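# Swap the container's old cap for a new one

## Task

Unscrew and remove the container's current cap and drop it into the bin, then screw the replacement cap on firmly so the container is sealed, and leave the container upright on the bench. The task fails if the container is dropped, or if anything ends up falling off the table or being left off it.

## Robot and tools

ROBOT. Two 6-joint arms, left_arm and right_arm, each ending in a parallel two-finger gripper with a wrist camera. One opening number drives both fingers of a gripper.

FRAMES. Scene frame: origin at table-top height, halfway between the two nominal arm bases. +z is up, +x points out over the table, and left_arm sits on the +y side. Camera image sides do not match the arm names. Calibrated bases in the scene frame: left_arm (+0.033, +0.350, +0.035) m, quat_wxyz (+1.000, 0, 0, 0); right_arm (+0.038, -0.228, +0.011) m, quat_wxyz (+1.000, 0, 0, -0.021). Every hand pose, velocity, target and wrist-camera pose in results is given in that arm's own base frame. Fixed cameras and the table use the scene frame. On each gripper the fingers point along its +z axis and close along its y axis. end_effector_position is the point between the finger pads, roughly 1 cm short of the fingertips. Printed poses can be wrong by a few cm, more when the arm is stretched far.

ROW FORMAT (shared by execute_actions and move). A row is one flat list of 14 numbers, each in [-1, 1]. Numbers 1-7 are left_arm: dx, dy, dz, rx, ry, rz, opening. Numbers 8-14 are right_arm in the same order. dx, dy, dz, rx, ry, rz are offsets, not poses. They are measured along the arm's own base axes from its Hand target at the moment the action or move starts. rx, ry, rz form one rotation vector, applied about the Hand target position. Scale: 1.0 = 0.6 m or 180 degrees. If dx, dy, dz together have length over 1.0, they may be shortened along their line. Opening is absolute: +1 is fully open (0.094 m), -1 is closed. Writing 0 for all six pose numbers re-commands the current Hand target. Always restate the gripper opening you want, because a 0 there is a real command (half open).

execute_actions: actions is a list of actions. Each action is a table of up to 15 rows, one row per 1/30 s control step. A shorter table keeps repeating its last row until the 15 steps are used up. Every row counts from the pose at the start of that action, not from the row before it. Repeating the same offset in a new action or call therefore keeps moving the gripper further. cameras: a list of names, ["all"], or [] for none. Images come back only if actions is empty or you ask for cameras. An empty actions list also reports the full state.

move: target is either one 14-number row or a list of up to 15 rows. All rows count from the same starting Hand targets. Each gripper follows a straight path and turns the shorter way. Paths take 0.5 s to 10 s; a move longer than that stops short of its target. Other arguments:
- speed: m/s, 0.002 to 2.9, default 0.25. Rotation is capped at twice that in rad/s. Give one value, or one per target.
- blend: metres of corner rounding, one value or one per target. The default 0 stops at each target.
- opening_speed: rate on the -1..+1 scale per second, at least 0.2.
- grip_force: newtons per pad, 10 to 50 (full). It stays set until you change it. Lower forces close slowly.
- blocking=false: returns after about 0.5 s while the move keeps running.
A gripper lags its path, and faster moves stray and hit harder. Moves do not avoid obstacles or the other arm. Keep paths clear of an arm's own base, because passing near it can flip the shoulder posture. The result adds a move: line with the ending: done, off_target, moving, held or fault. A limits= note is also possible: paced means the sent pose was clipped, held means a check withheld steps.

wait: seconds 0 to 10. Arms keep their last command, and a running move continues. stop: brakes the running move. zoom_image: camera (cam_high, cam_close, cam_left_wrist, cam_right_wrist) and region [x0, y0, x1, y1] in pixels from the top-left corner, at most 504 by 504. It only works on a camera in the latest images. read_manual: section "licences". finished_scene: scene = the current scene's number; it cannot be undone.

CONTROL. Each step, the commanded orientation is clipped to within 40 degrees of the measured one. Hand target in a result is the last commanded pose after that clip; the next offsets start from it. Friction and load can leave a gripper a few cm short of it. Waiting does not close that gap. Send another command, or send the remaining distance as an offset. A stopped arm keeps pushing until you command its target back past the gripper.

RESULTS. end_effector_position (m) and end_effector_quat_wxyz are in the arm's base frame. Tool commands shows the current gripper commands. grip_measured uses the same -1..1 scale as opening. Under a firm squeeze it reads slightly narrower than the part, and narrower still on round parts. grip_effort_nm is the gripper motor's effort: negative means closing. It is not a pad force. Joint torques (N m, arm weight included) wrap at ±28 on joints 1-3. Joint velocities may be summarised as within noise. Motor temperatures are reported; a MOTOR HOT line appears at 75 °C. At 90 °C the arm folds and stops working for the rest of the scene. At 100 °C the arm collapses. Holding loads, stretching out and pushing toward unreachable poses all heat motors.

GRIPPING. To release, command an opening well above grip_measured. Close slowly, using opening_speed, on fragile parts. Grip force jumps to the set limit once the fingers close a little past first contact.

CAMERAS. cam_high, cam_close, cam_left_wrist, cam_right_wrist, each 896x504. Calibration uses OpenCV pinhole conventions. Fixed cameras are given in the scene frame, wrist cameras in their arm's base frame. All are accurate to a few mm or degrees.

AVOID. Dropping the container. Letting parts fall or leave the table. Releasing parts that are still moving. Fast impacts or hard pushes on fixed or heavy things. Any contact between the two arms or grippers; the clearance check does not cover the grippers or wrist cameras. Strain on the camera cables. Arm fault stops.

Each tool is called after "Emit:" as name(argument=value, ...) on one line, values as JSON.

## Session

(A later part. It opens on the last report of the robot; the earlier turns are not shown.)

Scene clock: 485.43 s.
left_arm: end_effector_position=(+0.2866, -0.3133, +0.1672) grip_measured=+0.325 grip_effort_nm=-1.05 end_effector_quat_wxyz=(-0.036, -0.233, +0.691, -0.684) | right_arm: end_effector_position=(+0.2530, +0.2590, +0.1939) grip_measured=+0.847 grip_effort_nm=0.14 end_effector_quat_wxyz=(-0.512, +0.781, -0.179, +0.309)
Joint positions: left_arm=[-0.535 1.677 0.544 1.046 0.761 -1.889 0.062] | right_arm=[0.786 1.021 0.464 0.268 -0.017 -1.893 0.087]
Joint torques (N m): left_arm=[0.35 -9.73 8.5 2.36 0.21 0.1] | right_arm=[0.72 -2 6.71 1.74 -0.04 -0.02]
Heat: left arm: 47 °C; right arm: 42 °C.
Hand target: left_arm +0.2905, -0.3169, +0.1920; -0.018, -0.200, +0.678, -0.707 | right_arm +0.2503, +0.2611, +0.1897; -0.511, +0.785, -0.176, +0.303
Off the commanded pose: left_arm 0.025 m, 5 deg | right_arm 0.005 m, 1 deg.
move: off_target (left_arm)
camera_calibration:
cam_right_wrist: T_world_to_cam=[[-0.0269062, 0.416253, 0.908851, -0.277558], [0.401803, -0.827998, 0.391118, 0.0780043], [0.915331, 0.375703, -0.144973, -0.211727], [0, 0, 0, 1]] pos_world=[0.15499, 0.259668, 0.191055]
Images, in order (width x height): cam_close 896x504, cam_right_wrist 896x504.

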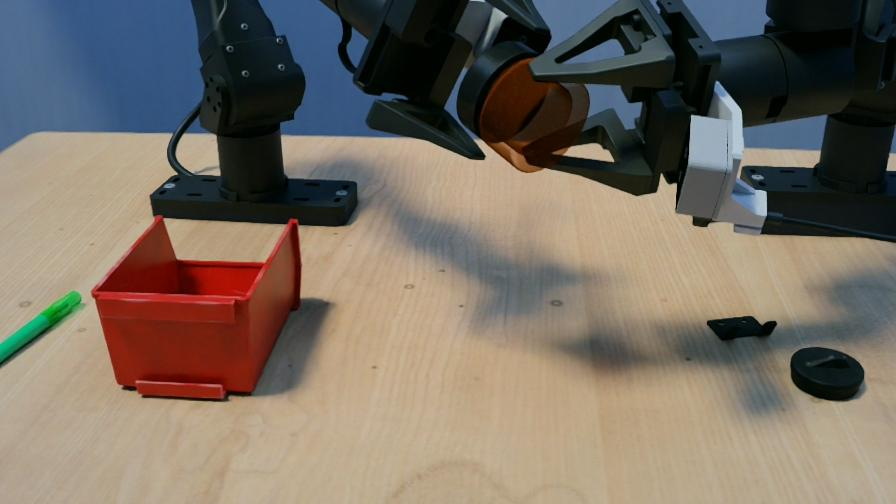

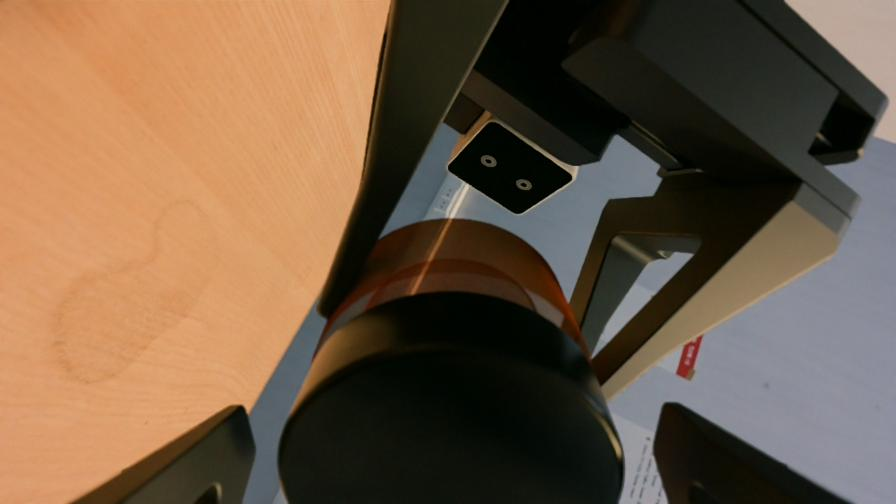

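Emit:
move(target=[[0,0,0,0,0,0,0.12,0,0,0,0,0,0,0.12],[0,0,0,0,0,0,0.12,0.0033,0.0035,-0.0015,0.4003,0.4253,-0.1797,0.12],[0,0,0,0,0,0,0.12,0.0033,0.0035,-0.0015,0.7933,0.8429,-0.3561,0.12]], speed=0.4, opening_speed=0.6, cameras=["cam_close","cam_right_wrist"])

Emit:
zoom_image(camera="cam_close", region=[430, 0, 610, 180])

Emit:
zoom_image(camera="cam_right_wrist", region=[260, 190, 640, 420])

Scene clock: 496.20 s.
left_arm: end_effector_position=(+0.2875, -0.3125, +0.1641) grip_measured=+0.325 grip_effort_nm=-1.05 end_effector_quat_wxyz=(-0.040, -0.241, +0.692, -0.679) | right_arm: end_effector_position=(+0.2537, +0.2603, +0.1909) grip_measured=+0.326 grip_effort_nm=-1.03 end_effector_quat_wxyz=(+0.126, +0.421, +0.684, +0.582)
Joint positions: left_arm=[-0.533 1.677 0.544 1.031 0.758 -1.895 0.062] | right_arm=[0.786 1.034 0.464 0.275 -0.02 1.905 0.062]
Joint torques (N m): left_arm=[0.06 -9.83 8.38 2.52 0.31 0.17] | right_arm=[0.77 -1.83 7.05 1.8 0.01 0.06]
Heat: left arm: 47 °C; right arm: 42 °C.
Hand target: left_arm +0.2904, -0.3170, +0.1920; -0.018, -0.200, +0.678, -0.707 | right_arm +0.2522, +0.2632, +0.1889; +0.120, +0.422, +0.685, +0.582
Off the commanded pose: left_arm 0.028 m, 6 deg | right_arm 0.004 m, 1 deg.
move: off_target (left_arm)
camera_calibration:
cam_right_wrist: T_world_to_cam=[[-0.425205, 0.0425961, -0.904094, 0.268913], [-0.833567, 0.370773, 0.409504, 0.0778617], [0.352657, 0.927746, -0.122148, -0.218637], [0, 0, 0, 1]] pos_world=[0.25635, 0.162516, 0.184532]
Images, in order (width x height): cam_close 896x504, cam_right_wrist 896x504.

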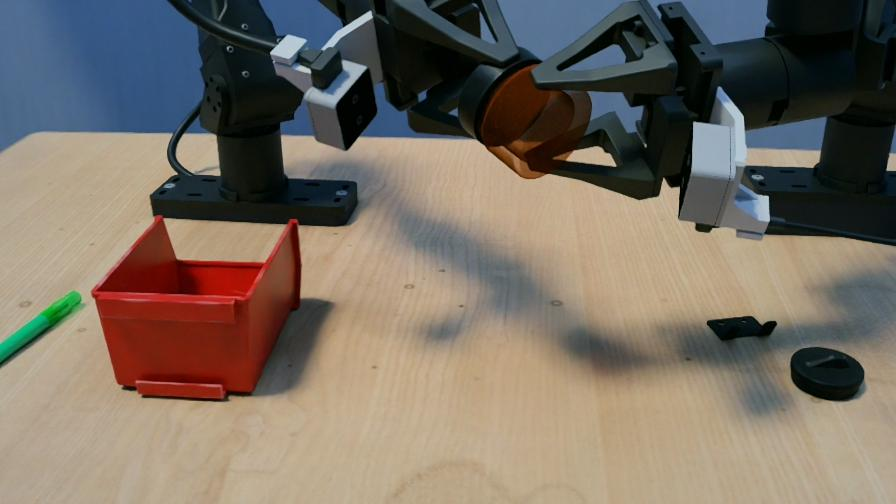

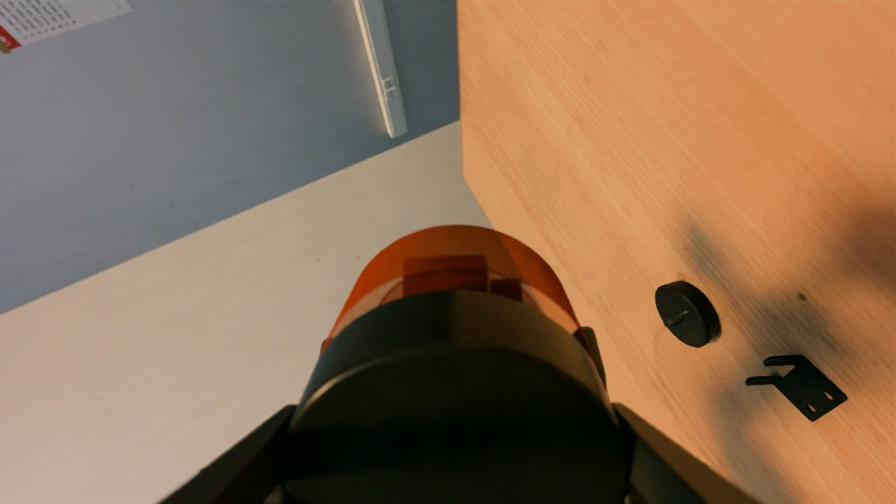

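Scaled by 2.800 from the camera's 896x504 image, which has a finer 1280x720 frame.

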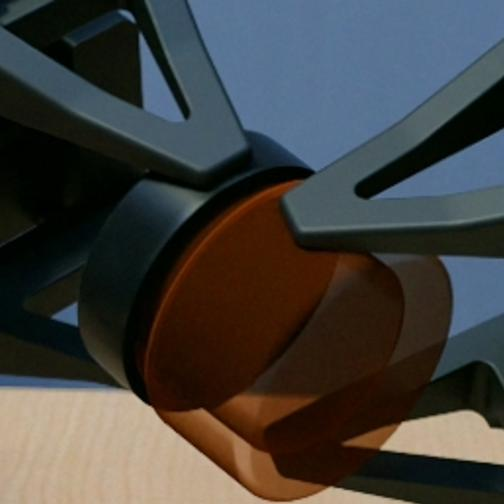

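Scaled by 1.326 from the camera's 896x504 image, which has a finer 1280x720 frame.

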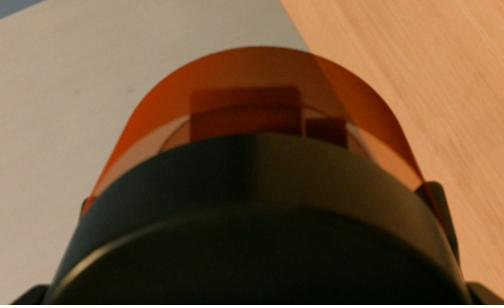

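Emit:
move(target=[0,0,0,0,0,0,0.12,-0.0088,-0.0093,0.0039,0,0,0,0.12], speed=0.05, cameras=["cam_close","cam_left_wrist","cam_right_wrist"])

Emit:
zoom_image(camera="cam_close", region=[430, 0, 610, 180])

Scene clock: 506.63 s.
left_arm: end_effector_position=(+0.2870, -0.3129, +0.1669) grip_measured=+0.325 grip_effort_nm=-1.05 end_effector_quat_wxyz=(-0.037, -0.235, +0.690, -0.683) | right_arm: end_effector_position=(+0.2520, +0.2589, +0.1938) grip_measured=+0.326 grip_effort_nm=-1.03 end_effector_quat_wxyz=(+0.124, +0.423, +0.682, +0.584)
Joint positions: left_arm=[-0.533 1.677 0.544 1.045 0.762 -1.893 0.062] | right_arm=[0.786 1.016 0.464 0.261 -0.021 1.911 0.062]
Joint torques (N m): left_arm=[0.03 -9.78 8.32 2.37 0.22 0.12] | right_arm=[0.72 -4 6.34 1.56 0.02 -0.02]
Heat: left arm: 49 °C; right arm: 43 °C.
Hand target: left_arm +0.2904, -0.3170, +0.1920; -0.018, -0.200, +0.678, -0.707 | right_arm +0.2469, +0.2576, +0.1912; +0.120, +0.422, +0.685, +0.582
Off the commanded pose: left_arm 0.026 m, 6 deg | right_arm 0.006 m, 1 deg.
move: off_target (left_arm)
camera_calibration:
cam_left_wrist: T_world_to_cam=[[0.399022, 0.0369966, 0.916195, -0.256457], [-0.905949, 0.170159, 0.387689, 0.282745], [-0.141556, -0.984722, 0.101414, -0.192167], [0, 0, 0, 1]] pos_world=[0.331282, -0.227855, 0.144836]
cam_right_wrist: T_world_to_cam=[[-0.426746, 0.0502739, -0.902973, 0.269135], [-0.832524, 0.368171, 0.41395, 0.0752971], [0.353259, 0.928398, -0.115261, -0.217991], [0, 0, 0, 1]] pos_world=[0.254547, 0.16113, 0.186727]
Images, in order (width x height): cam_close 896x504, cam_left_wrist 896x504, cam_right_wrist 896x504.

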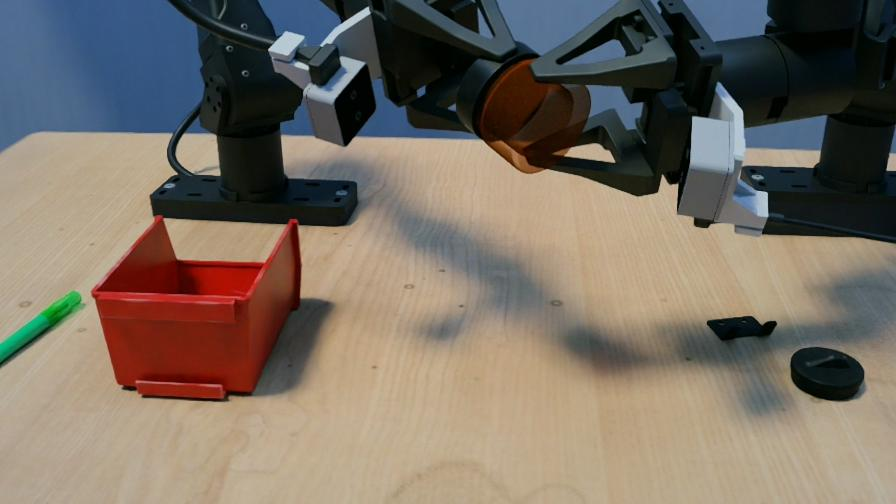

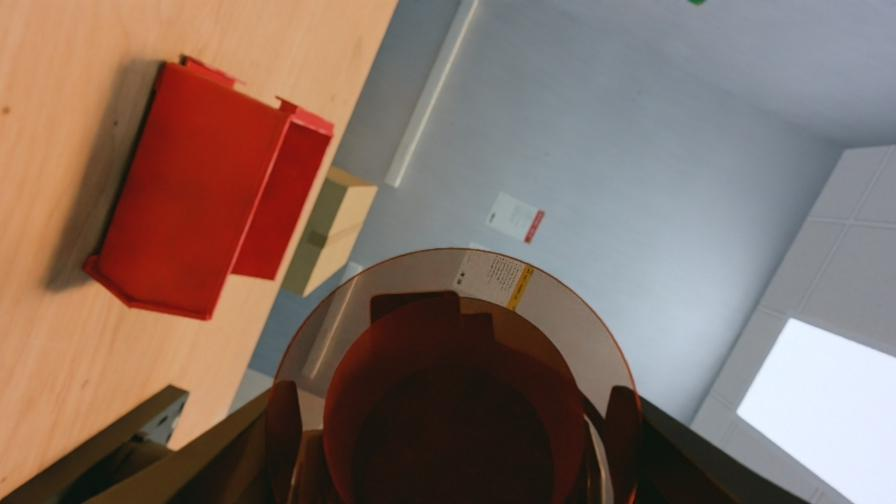

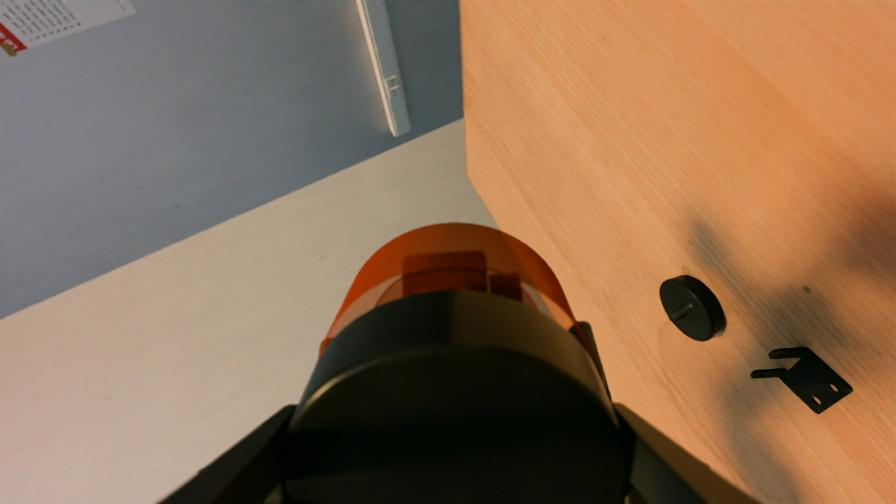

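Scaled by 2.800 from the camera's 896x504 image, which has a finer 1280x720 frame.

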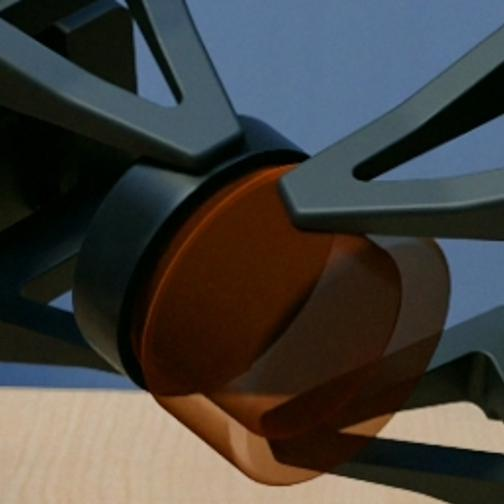

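Emit:
move(target=[[0,0,0,0,0,0,0.12,0.0043,0.0048,-0.002,0,0,0,0.85],[0,0,0,0,0,0,0.12,0.0043,0.0048,-0.002,-0.4003,-0.4253,0.1797,0.85],[0,0,0,0,0,0,0.12,0.0043,0.0048,-0.002,-0.7933,-0.8429,0.3561,0.85]], speed=0.45, opening_speed=0.6, cameras=["cam_close","cam_right_wrist","cam_left_wrist"])

Emit:
zoom_image(camera="cam_close", region=[430, 0, 610, 180])

Emit:
zoom_image(camera="cam_right_wrist", region=[260, 200, 640, 420])

Emit:
zoom_image(camera="cam_left_wrist", region=[260, 230, 650, 504])

Scene clock: 519.70 s.
left_arm: end_effector_position=(+0.2869, -0.3129, +0.1670) grip_measured=+0.325 grip_effort_nm=-1.05 end_effector_quat_wxyz=(-0.037, -0.235, +0.690, -0.683) | right_arm: end_effector_position=(+0.2525, +0.2584, +0.1939) grip_measured=+0.847 grip_effort_nm=0.14 end_effector_quat_wxyz=(-0.512, +0.782, -0.179, +0.308)
Joint positions: left_arm=[-0.533 1.677 0.544 1.045 0.762 -1.892 0.062] | right_arm=[0.786 1.016 0.464 0.262 -0.016 -1.893 0.087]
Joint torques (N m): left_arm=[-0.05 -9.68 8.42 2.38 0.25 0.09] | right_arm=[0.79 -2.09 6.65 1.76 -0.04 -0.02]
Heat: left arm: 49 °C; right arm: 44 °C.
Hand target: left_arm +0.2904, -0.3170, +0.1920; -0.018, -0.200, +0.678, -0.707 | right_arm +0.2495, +0.2605, +0.1900; -0.511, +0.785, -0.175, +0.303
Off the commanded pose: left_arm 0.026 m, 5 deg | right_arm 0.005 m, 1 deg.
move: off_target (left_arm)
camera_calibration:
cam_left_wrist: T_world_to_cam=[[0.398438, 0.0369063, 0.916452, -0.256409], [-0.906127, 0.170598, 0.387079, 0.282971], [-0.142059, -0.984649, 0.101415, -0.192092], [0, 0, 0, 1]] pos_world=[0.331283, -0.227955, 0.144936]
cam_right_wrist: T_world_to_cam=[[-0.0255839, 0.417583, 0.908278, -0.277944], [0.40197, -0.82759, 0.391809, 0.0773678], [0.915296, 0.375124, -0.146683, -0.210536], [0, 0, 0, 1]] pos_world=[0.154492, 0.259071, 0.191255]
Images, in order (width x height): cam_close 896x504, cam_left_wrist 896x504, cam_right_wrist 896x504.

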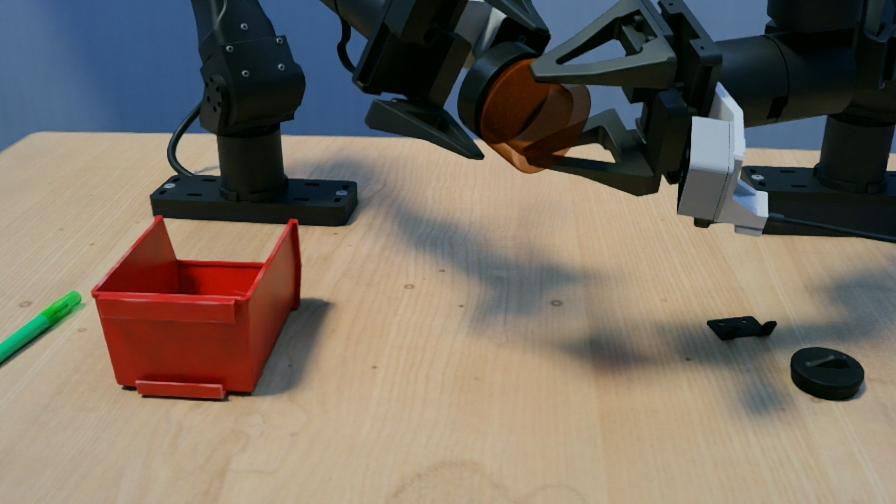

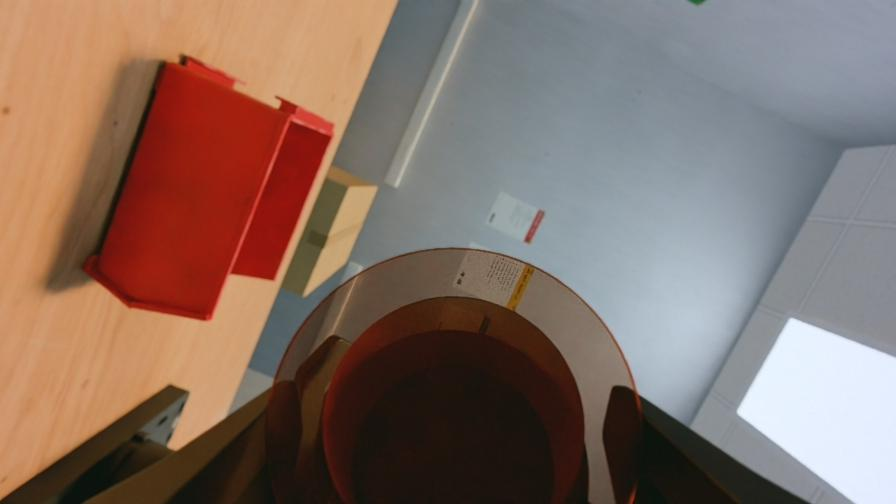

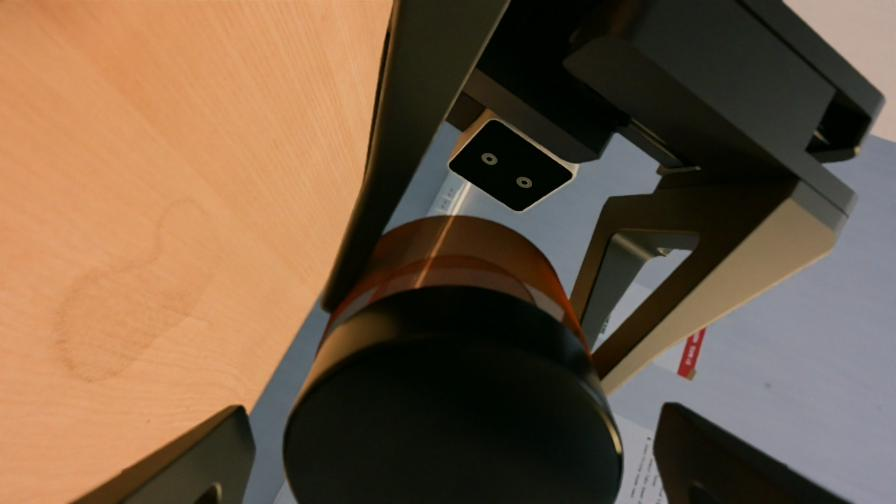

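Scaled by 2.800 from the camera's 896x504 image, which has a finer 1280x720 frame.

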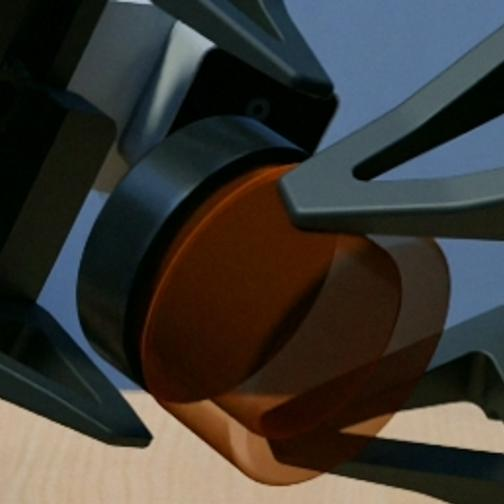

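Scaled by 1.326 from the camera's 896x504 image, which has a finer 1280x720 frame.

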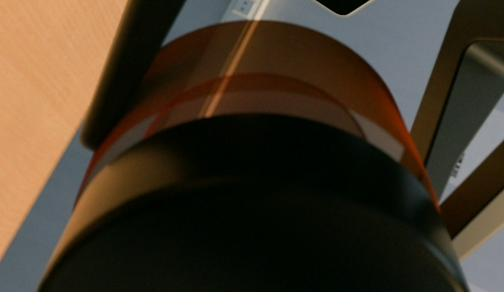

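Scaled by 1.292 from the camera's 896x504 image, which has a finer 1280x720 frame.

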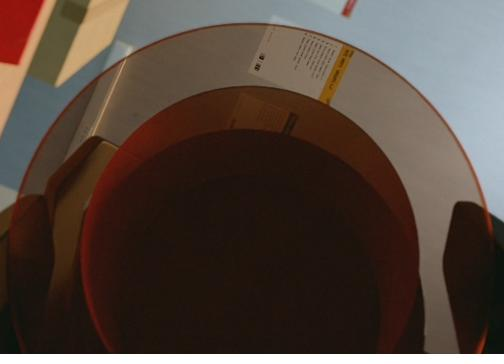

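Emit:
move(target=[0,0,0,0,0,0,0.12,0,0,0,0,0,0,0.12], speed=0.1, opening_speed=0.6)

Emit:
move(target=[[0,0,0,0,0,0,0.12,0.002,0.002,-0.001,0.4003,0.4253,-0.1797,0.12],[0,0,0,0,0,0,0.12,0.002,0.002,-0.001,0.7933,0.8429,-0.3561,0.12]], speed=0.3, blocking=false)

Emit:
wait(seconds=0.7)

Emit:
wait(seconds=0.7)

Emit:
wait(seconds=0.7)

Emit:
wait(seconds=0.7)

Emit:
wait(seconds=0.7)

Emit:
wait(seconds=0.7)

Emit:
wait(seconds=0.7)

Emit:
wait(seconds=1.5)

Scene clock: 528.93 s.
left_arm: end_effector_position=(+0.2869, -0.3129, +0.1672) grip_measured=+0.325 grip_effort_nm=-1.04 end_effector_quat_wxyz=(-0.037, -0.234, +0.690, -0.684) | right_arm: end_effector_position=(+0.2525, +0.2584, +0.1940) grip_measured=+0.325 grip_effort_nm=-1.03 end_effector_quat_wxyz=(-0.512, +0.782, -0.179, +0.309)
Joint positions: left_arm=[-0.533 1.677 0.544 1.046 0.762 -1.892 0.062] | right_arm=[0.786 1.016 0.464 0.262 -0.016 -1.893 0.062]
Joint torques (N m): left_arm=[0.05 -9.65 8.4 2.35 0.21 0.1] | right_arm=[0.77 -2.11 6.58 1.77 -0.03 -0.01]
Heat: left arm: 48 °C; right arm: 45 °C.
Hand target: left_arm +0.2904, -0.3170, +0.1920; -0.018, -0.200, +0.678, -0.707 | right_arm +0.2495, +0.2605, +0.1901; -0.511, +0.785, -0.176, +0.303
Off the commanded pose: left_arm 0.025 m, 5 deg | right_arm 0.005 m, 1 deg.
move: off_target (left_arm)

Scene clock: 529.43 s.
left_arm: end_effector_position=(+0.2869, -0.3129, +0.1673) grip_measured=+0.325 grip_effort_nm=-1.05 end_effector_quat_wxyz=(-0.037, -0.234, +0.690, -0.684) | right_arm: end_effector_position=(+0.2525, +0.2584, +0.1940) grip_measured=+0.325 grip_effort_nm=-1.03 end_effector_quat_wxyz=(-0.535, +0.764, -0.242, +0.266)
Joint positions: left_arm=[-0.533 1.677 0.544 1.046 0.762 -1.892 0.062] | right_arm=[0.786 1.016 0.464 0.262 -0.016 -1.73 0.062]
Joint velocities: left_arm=[within noise] | right_arm=[-0.007 -0.002 -0.007 -0.037 -0.007 0.476 -0.001]
Joint torques (N m): left_arm=[0.08 -9.62 8.4 2.38 0.23 0.14] | right_arm=[0.72 -2 6.75 1.75 -0.05 0.14]
Heat: left arm: 48 °C; right arm: 45 °C.
Hand target: left_arm +0.2904, -0.3170, +0.1920; -0.018, -0.200, +0.678, -0.707 | right_arm +0.2497, +0.2607, +0.1900; -0.547, +0.755, -0.277, +0.233
Tool commands: left_gripper/opening=+0.12 right_gripper/opening=+0.12
Off the commanded pose: left_arm 0.025 m, 5 deg | right_arm 0.006 m, 151 deg.
move: running; path passed 0 of 2 targets

Scene clock: 530.13 s.
left_arm: end_effector_position=(+0.2870, -0.3129, +0.1674) grip_measured=+0.325 grip_effort_nm=-1.05 end_effector_quat_wxyz=(-0.037, -0.234, +0.690, -0.684) | right_arm: end_effector_position=(+0.2525, +0.2584, +0.1940) grip_measured=+0.325 grip_effort_nm=-1.03 end_effector_quat_wxyz=(-0.578, +0.700, -0.392, +0.152)
Joint positions: left_arm=[-0.533 1.677 0.544 1.047 0.762 -1.892 0.062] | right_arm=[0.786 1.016 0.464 0.262 -0.016 -1.323 0.062]
Joint velocities: left_arm=[within noise] | right_arm=[-0.002 -0.002 -0.017 0.037 0.066 0.549 0]
Joint torques (N m): left_arm=[0.12 -9.66 8.35 2.33 0.27 0.11] | right_arm=[0.77 -1.84 6.76 1.78 -0.03 0.19]
Heat: left arm: 48 °C; right arm: 45 °C.
Hand target: left_arm +0.2904, -0.3170, +0.1920; -0.018, -0.200, +0.678, -0.707 | right_arm +0.2499, +0.2609, +0.1898; -0.583, +0.681, -0.428, +0.115
Tool commands: left_gripper/opening=+0.12 right_gripper/opening=+0.12
Off the commanded pose: left_arm 0.025 m, 5 deg | right_arm 0.006 m, 175 deg.
earlier move: running; path passed 0 of 2 targets
wait: 0.70 s; no rest

Scene clock: 530.83 s.
left_arm: end_effector_position=(+0.2870, -0.3129, +0.1674) grip_measured=+0.325 grip_effort_nm=-1.05 end_effector_quat_wxyz=(-0.037, -0.234, +0.690, -0.684) | right_arm: end_effector_position=(+0.2525, +0.2583, +0.1937) grip_measured=+0.325 grip_effort_nm=-1.03 end_effector_quat_wxyz=(+0.596, -0.605, +0.527, -0.030)
Joint positions: left_arm=[-0.533 1.677 0.544 1.047 0.762 -1.892 0.062] | right_arm=[0.786 1.016 0.464 0.261 -0.016 -0.909 0.062]
Joint velocities: left_arm=[within noise] | right_arm=[-0.017 -0.012 -0.002 0.007 -0.037 0.579 0.001]
Joint torques (N m): left_arm=[0.02 -9.72 8.39 2.36 0.24 0.11] | right_arm=[0.76 -1.72 6.78 1.8 -0.02 0.3]
Heat: left arm: 48 °C; right arm: 45 °C.
Hand target: left_arm +0.2904, -0.3170, +0.1920; -0.018, -0.200, +0.678, -0.707 | right_arm +0.2502, +0.2612, +0.1897; +0.594, -0.577, +0.560, +0.009
Tool commands: left_gripper/opening=+0.12 right_gripper/opening=+0.12
Off the commanded pose: left_arm 0.025 m, 5 deg | right_arm 0.006 m, 162 deg.
earlier move: running; path passed 0 of 2 targets
wait: 0.70 s; no rest

Scene clock: 531.53 s.
left_arm: end_effector_position=(+0.2872, -0.3129, +0.1674) grip_measured=+0.325 grip_effort_nm=-1.04 end_effector_quat_wxyz=(-0.036, -0.234, +0.690, -0.684) | right_arm: end_effector_position=(+0.2525, +0.2583, +0.1936) grip_measured=+0.325 grip_effort_nm=-1.03 end_effector_quat_wxyz=(+0.589, -0.480, +0.643, +0.096)
Joint positions: left_arm=[-0.533 1.677 0.544 1.047 0.761 -1.891 0.062] | right_arm=[0.786 1.016 0.464 0.261 -0.016 -0.485 0.062]
Joint velocities: left_arm=[within noise] | right_arm=[-0.017 0.002 0.002 -0.007 -0.007 0.593 0.001]
Joint torques (N m): left_arm=[0.06 -9.72 8.4 2.34 0.27 0.11] | right_arm=[0.73 -1.44 6.86 1.82 -0.04 0.13]
Heat: left arm: 48 °C; right arm: 45 °C.
Hand target: left_arm +0.2904, -0.3170, +0.1920; -0.018, -0.200, +0.678, -0.707 | right_arm +0.2504, +0.2615, +0.1896; +0.580, -0.449, +0.668, +0.132
Tool commands: left_gripper/opening=+0.12 right_gripper/opening=+0.12
Off the commanded pose: left_arm 0.025 m, 5 deg | right_arm 0.006 m, 137 deg.
earlier move: running; path passed 0 of 2 targets
wait: 0.70 s; no rest

Scene clock: 532.23 s.
left_arm: end_effector_position=(+0.2872, -0.3129, +0.1672) grip_measured=+0.325 grip_effort_nm=-1.05 end_effector_quat_wxyz=(-0.036, -0.234, +0.690, -0.684) | right_arm: end_effector_position=(+0.2526, +0.2584, +0.1929) grip_measured=+0.325 grip_effort_nm=-1.03 end_effector_quat_wxyz=(+0.555, -0.335, +0.729, +0.217)
Joint positions: left_arm=[-0.533 1.677 0.544 1.046 0.761 -1.89 0.062] | right_arm=[0.786 1.019 0.464 0.261 -0.016 -0.064 0.062]
Joint velocities: left_arm=[within noise] | right_arm=[-0.002 -0.007 0.012 -0.007 0.007 0.432 0]
Joint torques (N m): left_arm=[0.06 -9.72 8.4 2.36 0.28 0.09] | right_arm=[0.83 -1.48 6.86 1.86 -0.01 0.11]
Heat: left arm: 48 °C; right arm: 45 °C.
Hand target: left_arm +0.2904, -0.3170, +0.1920; -0.018, -0.200, +0.678, -0.707 | right_arm +0.2507, +0.2617, +0.1894; +0.542, -0.307, +0.743, +0.244
Tool commands: left_gripper/opening=+0.12 right_gripper/opening=+0.12
Off the commanded pose: left_arm 0.025 m, 5 deg | right_arm 0.005 m, 113 deg.
earlier move: running; path passed 0 of 2 targets
wait: 0.70 s; no rest

Scene clock: 532.93 s.
left_arm: end_effector_position=(+0.2872, -0.3129, +0.1672) grip_measured=+0.325 grip_effort_nm=-1.05 end_effector_quat_wxyz=(-0.036, -0.234, +0.690, -0.684) | right_arm: end_effector_position=(+0.2526, +0.2585, +0.1930) grip_measured=+0.325 grip_effort_nm=-1.03 end_effector_quat_wxyz=(+0.543, -0.295, +0.747, +0.247)
Joint positions: left_arm=[-0.533 1.677 0.544 1.046 0.761 -1.89 0.062] | right_arm=[0.786 1.019 0.464 0.261 -0.016 0.045 0.062]
Joint velocities: left_arm=[within noise] | right_arm=[-0.002 -0.017 -0.007 0.037 0.022 0.227 0]
Joint torques (N m): left_arm=[0.09 -9.57 8.42 2.36 0.22 0.12] | right_arm=[0.85 -1.55 6.89 1.83 -0.01 0.12]
Heat: left arm: 48 °C; right arm: 45 °C.
Hand target: left_arm +0.2903, -0.3170, +0.1920; -0.018, -0.200, +0.678, -0.707 | right_arm +0.2506, +0.2616, +0.1895; +0.531, -0.275, +0.756, +0.267
Tool commands: left_gripper/opening=+0.12 right_gripper/opening=+0.12
Off the commanded pose: left_arm 0.025 m, 5 deg | right_arm 0.005 m, 107 deg.
earlier move: running; path passed 1 of 2 targets
wait: 0.70 s; no rest

Scene clock: 533.63 s.
left_arm: end_effector_position=(+0.2873, -0.3128, +0.1672) grip_measured=+0.325 grip_effort_nm=-1.05 end_effector_quat_wxyz=(-0.035, -0.234, +0.690, -0.684) | right_arm: end_effector_position=(+0.2526, +0.2585, +0.1931) grip_measured=+0.325 grip_effort_nm=-1.03 end_effector_quat_wxyz=(+0.486, -0.147, +0.789, +0.346)
Joint positions: left_arm=[-0.533 1.677 0.544 1.046 0.76 -1.89 0.062] | right_arm=[0.786 1.019 0.464 0.262 -0.016 0.43 0.062]
Joint velocities: left_arm=[within noise] | right_arm=[0.012 0.017 0.007 0.007 -0.051 0.608 0]
Joint torques (N m): left_arm=[0.05 -9.68 8.44 2.37 0.24 0.11] | right_arm=[0.81 -1.55 6.89 1.81 0 0.08]
Heat: left arm: 48 °C; right arm: 45 °C.
Hand target: left_arm +0.2904, -0.3170, +0.1920; -0.018, -0.200, +0.678, -0.707 | right_arm +0.2506, +0.2617, +0.1894; +0.463, -0.112, +0.797, +0.372
Tool commands: left_gripper/opening=+0.12 right_gripper/opening=+0.12
Off the commanded pose: left_arm 0.025 m, 5 deg | right_arm 0.005 m, 85 deg.
earlier move: running; path passed 1 of 2 targets
wait: 0.70 s; no rest

Scene clock: 534.33 s.
left_arm: end_effector_position=(+0.2874, -0.3128, +0.1670) grip_measured=+0.325 grip_effort_nm=-1.04 end_effector_quat_wxyz=(-0.036, -0.235, +0.690, -0.683) | right_arm: end_effector_position=(+0.2527, +0.2585, +0.1933) grip_measured=+0.325 grip_effort_nm=-1.03 end_effector_quat_wxyz=(+0.402, +0.022, +0.802, +0.441)
Joint positions: left_arm=[-0.533 1.677 0.544 1.045 0.76 -1.89 0.062] | right_arm=[0.786 1.019 0.464 0.262 -0.016 0.854 0.062]
Joint velocities: left_arm=[within noise] | right_arm=[-0.002 0.002 0.007 -0.022 0.037 0.564 0]
Joint torques (N m): left_arm=[0.05 -9.8 8.46 2.35 0.25 0.1] | right_arm=[0.81 -1.57 6.97 1.8 -0.02 0.04]
Heat: left arm: 48 °C; right arm: 45 °C.
Hand target: left_arm +0.2904, -0.3170, +0.1920; -0.018, -0.200, +0.678, -0.707 | right_arm +0.2507, +0.2617, +0.1895; +0.376, +0.057, +0.802, +0.460
Tool commands: left_gripper/opening=+0.12 right_gripper/opening=+0.12
Off the commanded pose: left_arm 0.026 m, 5 deg | right_arm 0.005 m, 61 deg.
earlier move: running; path passed 1 of 2 targets
wait: 0.70 s; no rest

Scene clock: 535.83 s.
left_arm: end_effector_position=(+0.2874, -0.3128, +0.1670) grip_measured=+0.325 grip_effort_nm=-1.05 end_effector_quat_wxyz=(-0.036, -0.235, +0.690, -0.683) | right_arm: end_effector_position=(+0.2527, +0.2589, +0.1941) grip_measured=+0.325 grip_effort_nm=-1.03 end_effector_quat_wxyz=(+0.169, +0.370, +0.711, +0.574)
Joint positions: left_arm=[-0.533 1.677 0.544 1.045 0.76 -1.89 0.062] | right_arm=[0.786 1.019 0.464 0.266 -0.018 1.76 0.062]
Joint velocities: left_arm=[within noise] | right_arm=[-0.012 -0.002 -0.022 -0.022 -0.007 0.608 0]
Joint torques (N m): left_arm=[-0.03 -9.81 8.32 2.35 0.24 0.1] | right_arm=[0.84 -1.55 6.94 1.77 0.01 -0.02]
Heat: left arm: 48 °C; right arm: 45 °C.
Hand target: left_arm +0.2904, -0.3170, +0.1920; -0.018, -0.200, +0.678, -0.707 | right_arm +0.2507, +0.2617, +0.1894; +0.139, +0.400, +0.698, +0.577
Tool commands: left_gripper/opening=+0.12 right_gripper/opening=+0.12
Off the commanded pose: left_arm 0.026 m, 5 deg | right_arm 0.006 m, 9 deg.
earlier move: running; path passed 1 of 2 targets
wait: 1.50 s; no rest

Emit:
wait(seconds=0.3, cameras=["cam_close","cam_left_wrist","cam_right_wrist"])

Emit:
zoom_image(camera="cam_close", region=[450, 40, 570, 160])

Emit:
zoom_image(camera="cam_right_wrist", region=[300, 200, 440, 380])

Emit:
zoom_image(camera="cam_right_wrist", region=[460, 200, 640, 420])

Scene clock: 539.70 s.
left_arm: end_effector_position=(+0.2874, -0.3128, +0.1670) grip_measured=+0.325 grip_effort_nm=-1.05 end_effector_quat_wxyz=(-0.036, -0.235, +0.690, -0.683) | right_arm: end_effector_position=(+0.2527, +0.2589, +0.1942) grip_measured=+0.325 grip_effort_nm=-1.03 end_effector_quat_wxyz=(+0.125, +0.423, +0.681, +0.585)
Joint positions: left_arm=[-0.533 1.677 0.544 1.045 0.76 -1.89 0.062] | right_arm=[0.786 1.019 0.464 0.266 -0.018 1.911 0.062]
Joint torques (N m): left_arm=[0.12 -9.62 8.39 2.37 0.26 0.11] | right_arm=[0.85 -1.5 6.89 1.79 0 -0.01]
Heat: left arm: 48 °C; right arm: 45 °C.
Hand target: left_arm +0.2904, -0.3170, +0.1920; -0.018, -0.200, +0.678, -0.707 | right_arm +0.2507, +0.2617, +0.1894; +0.120, +0.422, +0.685, +0.582
Tool commands: left_gripper/opening=+0.12 right_gripper/opening=+0.12
Off the commanded pose: left_arm 0.026 m, 5 deg | right_arm 0.006 m, 1 deg.
earlier move: off_target (left_arm)
wait: 0.00 of 0.3 s (the move ended)
camera_calibration:
cam_left_wrist: T_world_to_cam=[[0.39584, 0.0373217, 0.917561, -0.255925], [-0.907606, 0.168075, 0.384709, 0.283364], [-0.139861, -0.985067, 0.100404, -0.192455], [0, 0, 0, 1]] pos_world=[0.331571, -0.227656, 0.145137]
cam_right_wrist: T_world_to_cam=[[-0.4239, 0.0520267, -0.904213, 0.268843], [-0.83287, 0.369867, 0.411736, 0.0758208], [0.35586, 0.927627, -0.113455, -0.219014], [0, 0, 0, 1]] pos_world=[0.25505, 0.161132, 0.187025]
Images, in order (width x height): cam_close 896x504, cam_left_wrist 896x504, cam_right_wrist 896x504.

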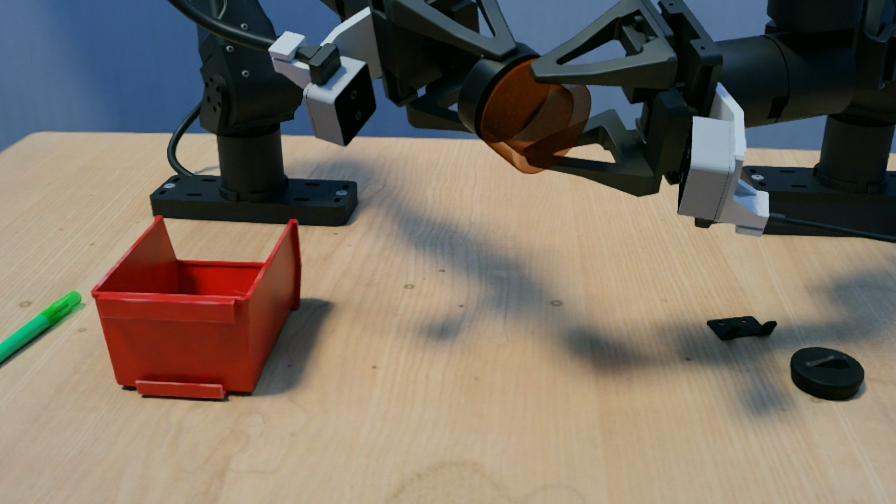

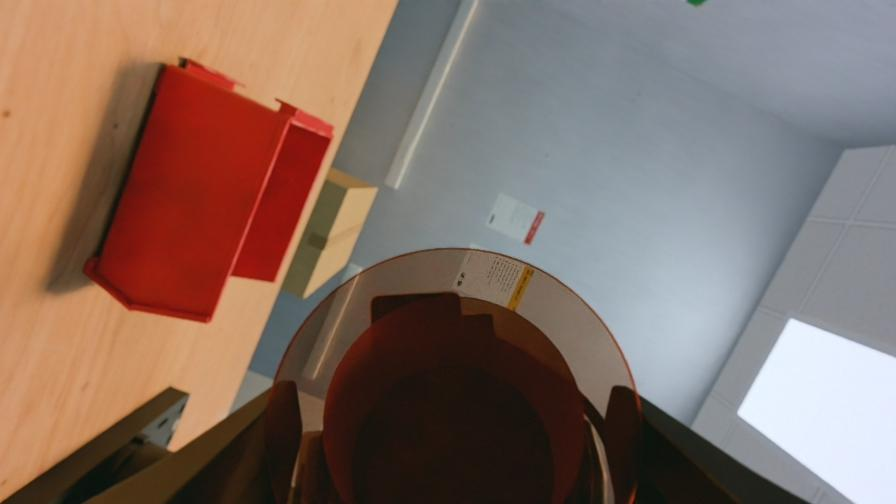

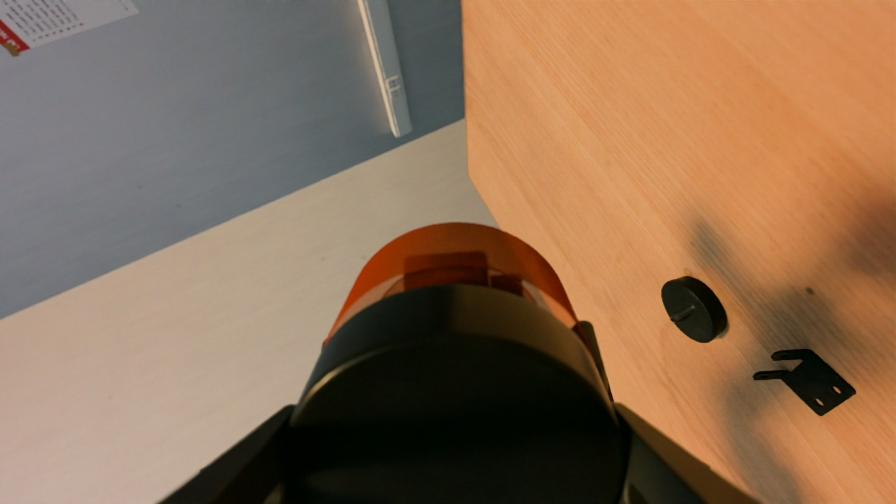

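Scaled by 4.200 from the camera's 896x504 image, which has a finer 1280x720 frame.

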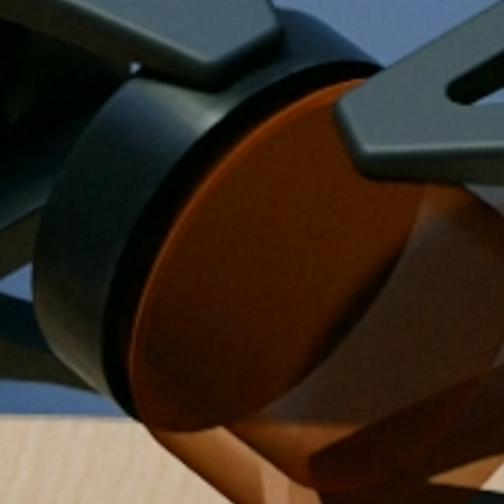

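Scaled by 2.800 from the camera's 896x504 image, which has a finer 1280x720 frame.

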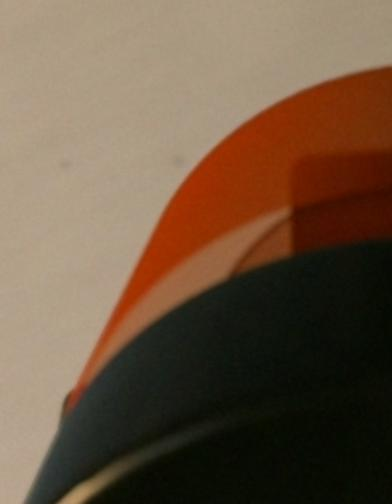

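Scaled by 2.291 from the camera's 896x504 image, which has a finer 1280x720 frame.

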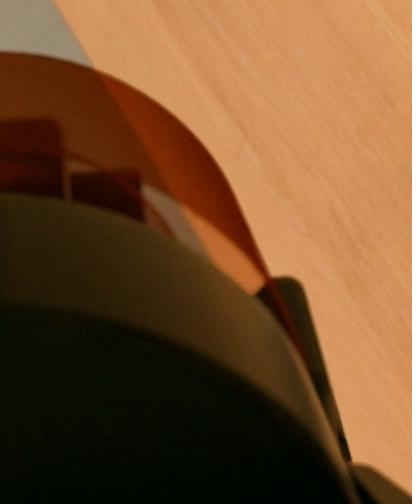

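Emit:
move(target=[[0,0,0,0,0,0,0.12,-0.001,-0.001,0.0005,0,0,0,0.85],[0,0,0,0,0,0,0.12,-0.001,-0.001,0.0005,-0.3957,-0.4294,0.1804,0.85],[0,0,0,0,0,0,0.12,-0.001,-0.001,0.0005,-0.775,-0.8588,0.3588,0.85]], speed=0.45, opening_speed=0.6, cameras=["cam_close","cam_right_wrist","cam_left_wrist"])

Emit:
zoom_image(camera="cam_close", region=[450, 40, 570, 160])

Emit:
zoom_image(camera="cam_right_wrist", region=[260, 200, 640, 504])

Scene clock: 556.37 s.
left_arm: end_effector_position=(+0.2871, -0.3129, +0.1670) grip_measured=+0.325 grip_effort_nm=-1.05 end_effector_quat_wxyz=(-0.036, -0.234, +0.691, -0.683) | right_arm: end_effector_position=(+0.2494, +0.2608, +0.1917) grip_measured=+0.847 grip_effort_nm=0.14 end_effector_quat_wxyz=(-0.515, +0.787, -0.167, +0.296)
Joint positions: left_arm=[-0.533 1.677 0.544 1.045 0.761 -1.89 0.062] | right_arm=[0.772 1.019 0.464 0.255 -0.065 -1.903 0.087]
Joint torques (N m): left_arm=[0.02 -9.69 8.35 2.37 0.24 0.09] | right_arm=[-1.1 -1.73 8.06 1.53 -0.2 -0.03]
Heat: left arm: 49 °C; right arm: 44 °C.
Hand target: left_arm +0.2904, -0.3170, +0.1920; -0.018, -0.200, +0.678, -0.707 | right_arm +0.2501, +0.2612, +0.1897; -0.513, +0.792, -0.166, +0.287
Off the commanded pose: left_arm 0.026 m, 5 deg | right_arm 0.002 m, 1 deg.
move: off_target (left_arm)
camera_calibration:
cam_left_wrist: T_world_to_cam=[[0.396015, 0.0367224, 0.917509, -0.256027], [-0.907237, 0.169894, 0.384782, 0.283503], [-0.141749, -0.984778, 0.100596, -0.192015], [0, 0, 0, 1]] pos_world=[0.331377, -0.227855, 0.145137]
cam_right_wrist: T_world_to_cam=[[-0.0329526, 0.419366, 0.907219, -0.275429], [0.434953, -0.811231, 0.390794, 0.0692139], [0.89985, 0.407476, -0.155672, -0.211763], [0, 0, 0, 1]] pos_world=[0.151374, 0.257942, 0.18986]
Images, in order (width x height): cam_close 896x504, cam_left_wrist 896x504, cam_right_wrist 896x504.

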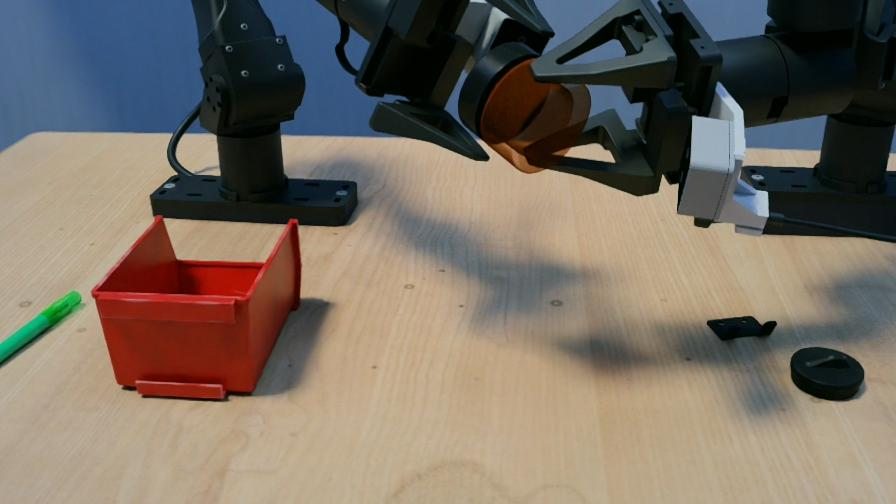

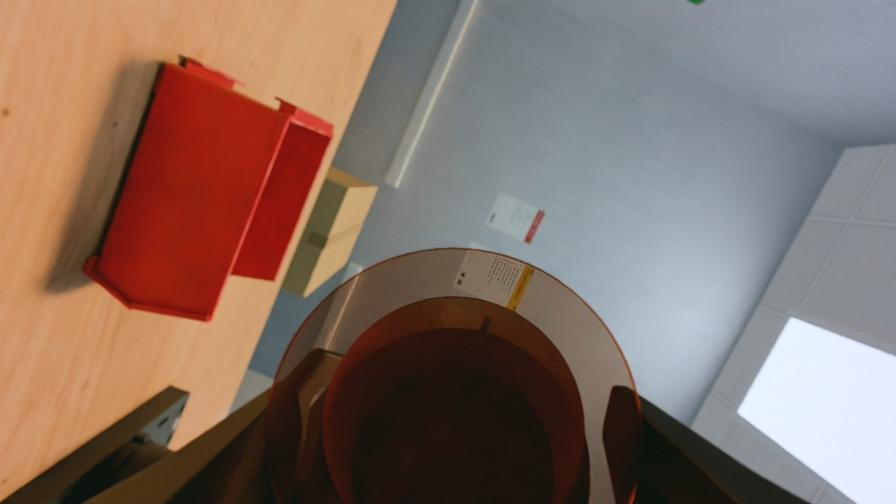

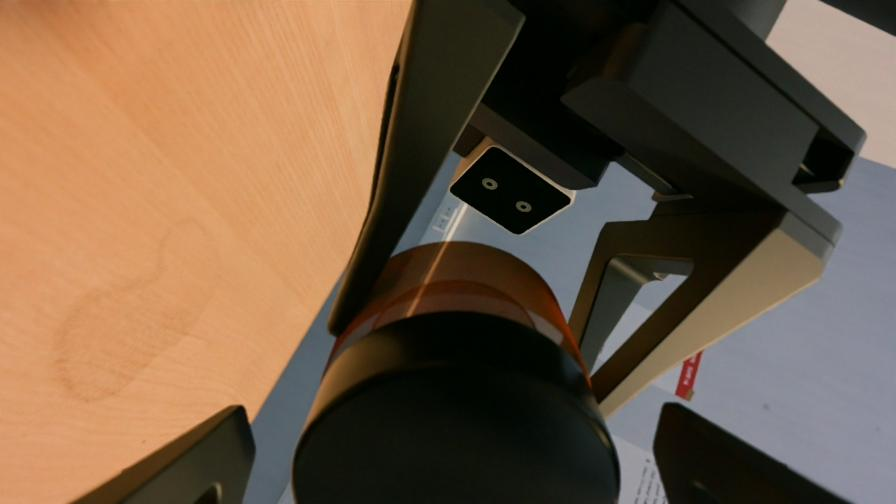

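Scaled by 4.200 from the camera's 896x504 image, which has a finer 1280x720 frame.

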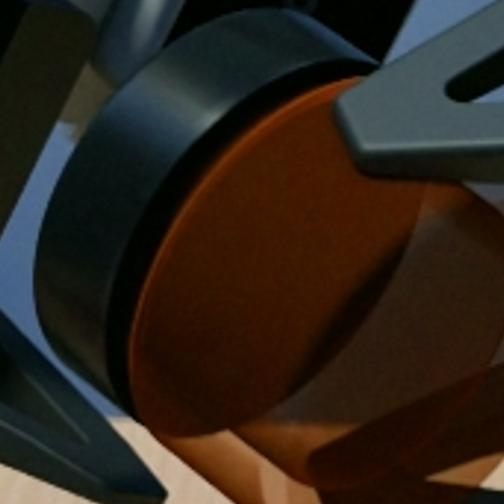

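Scaled by 1.326 from the camera's 896x504 image, which has a finer 1280x720 frame.

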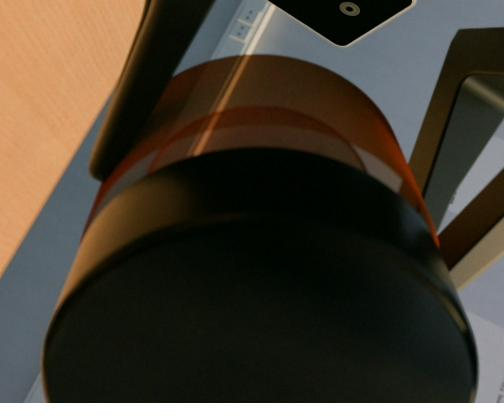

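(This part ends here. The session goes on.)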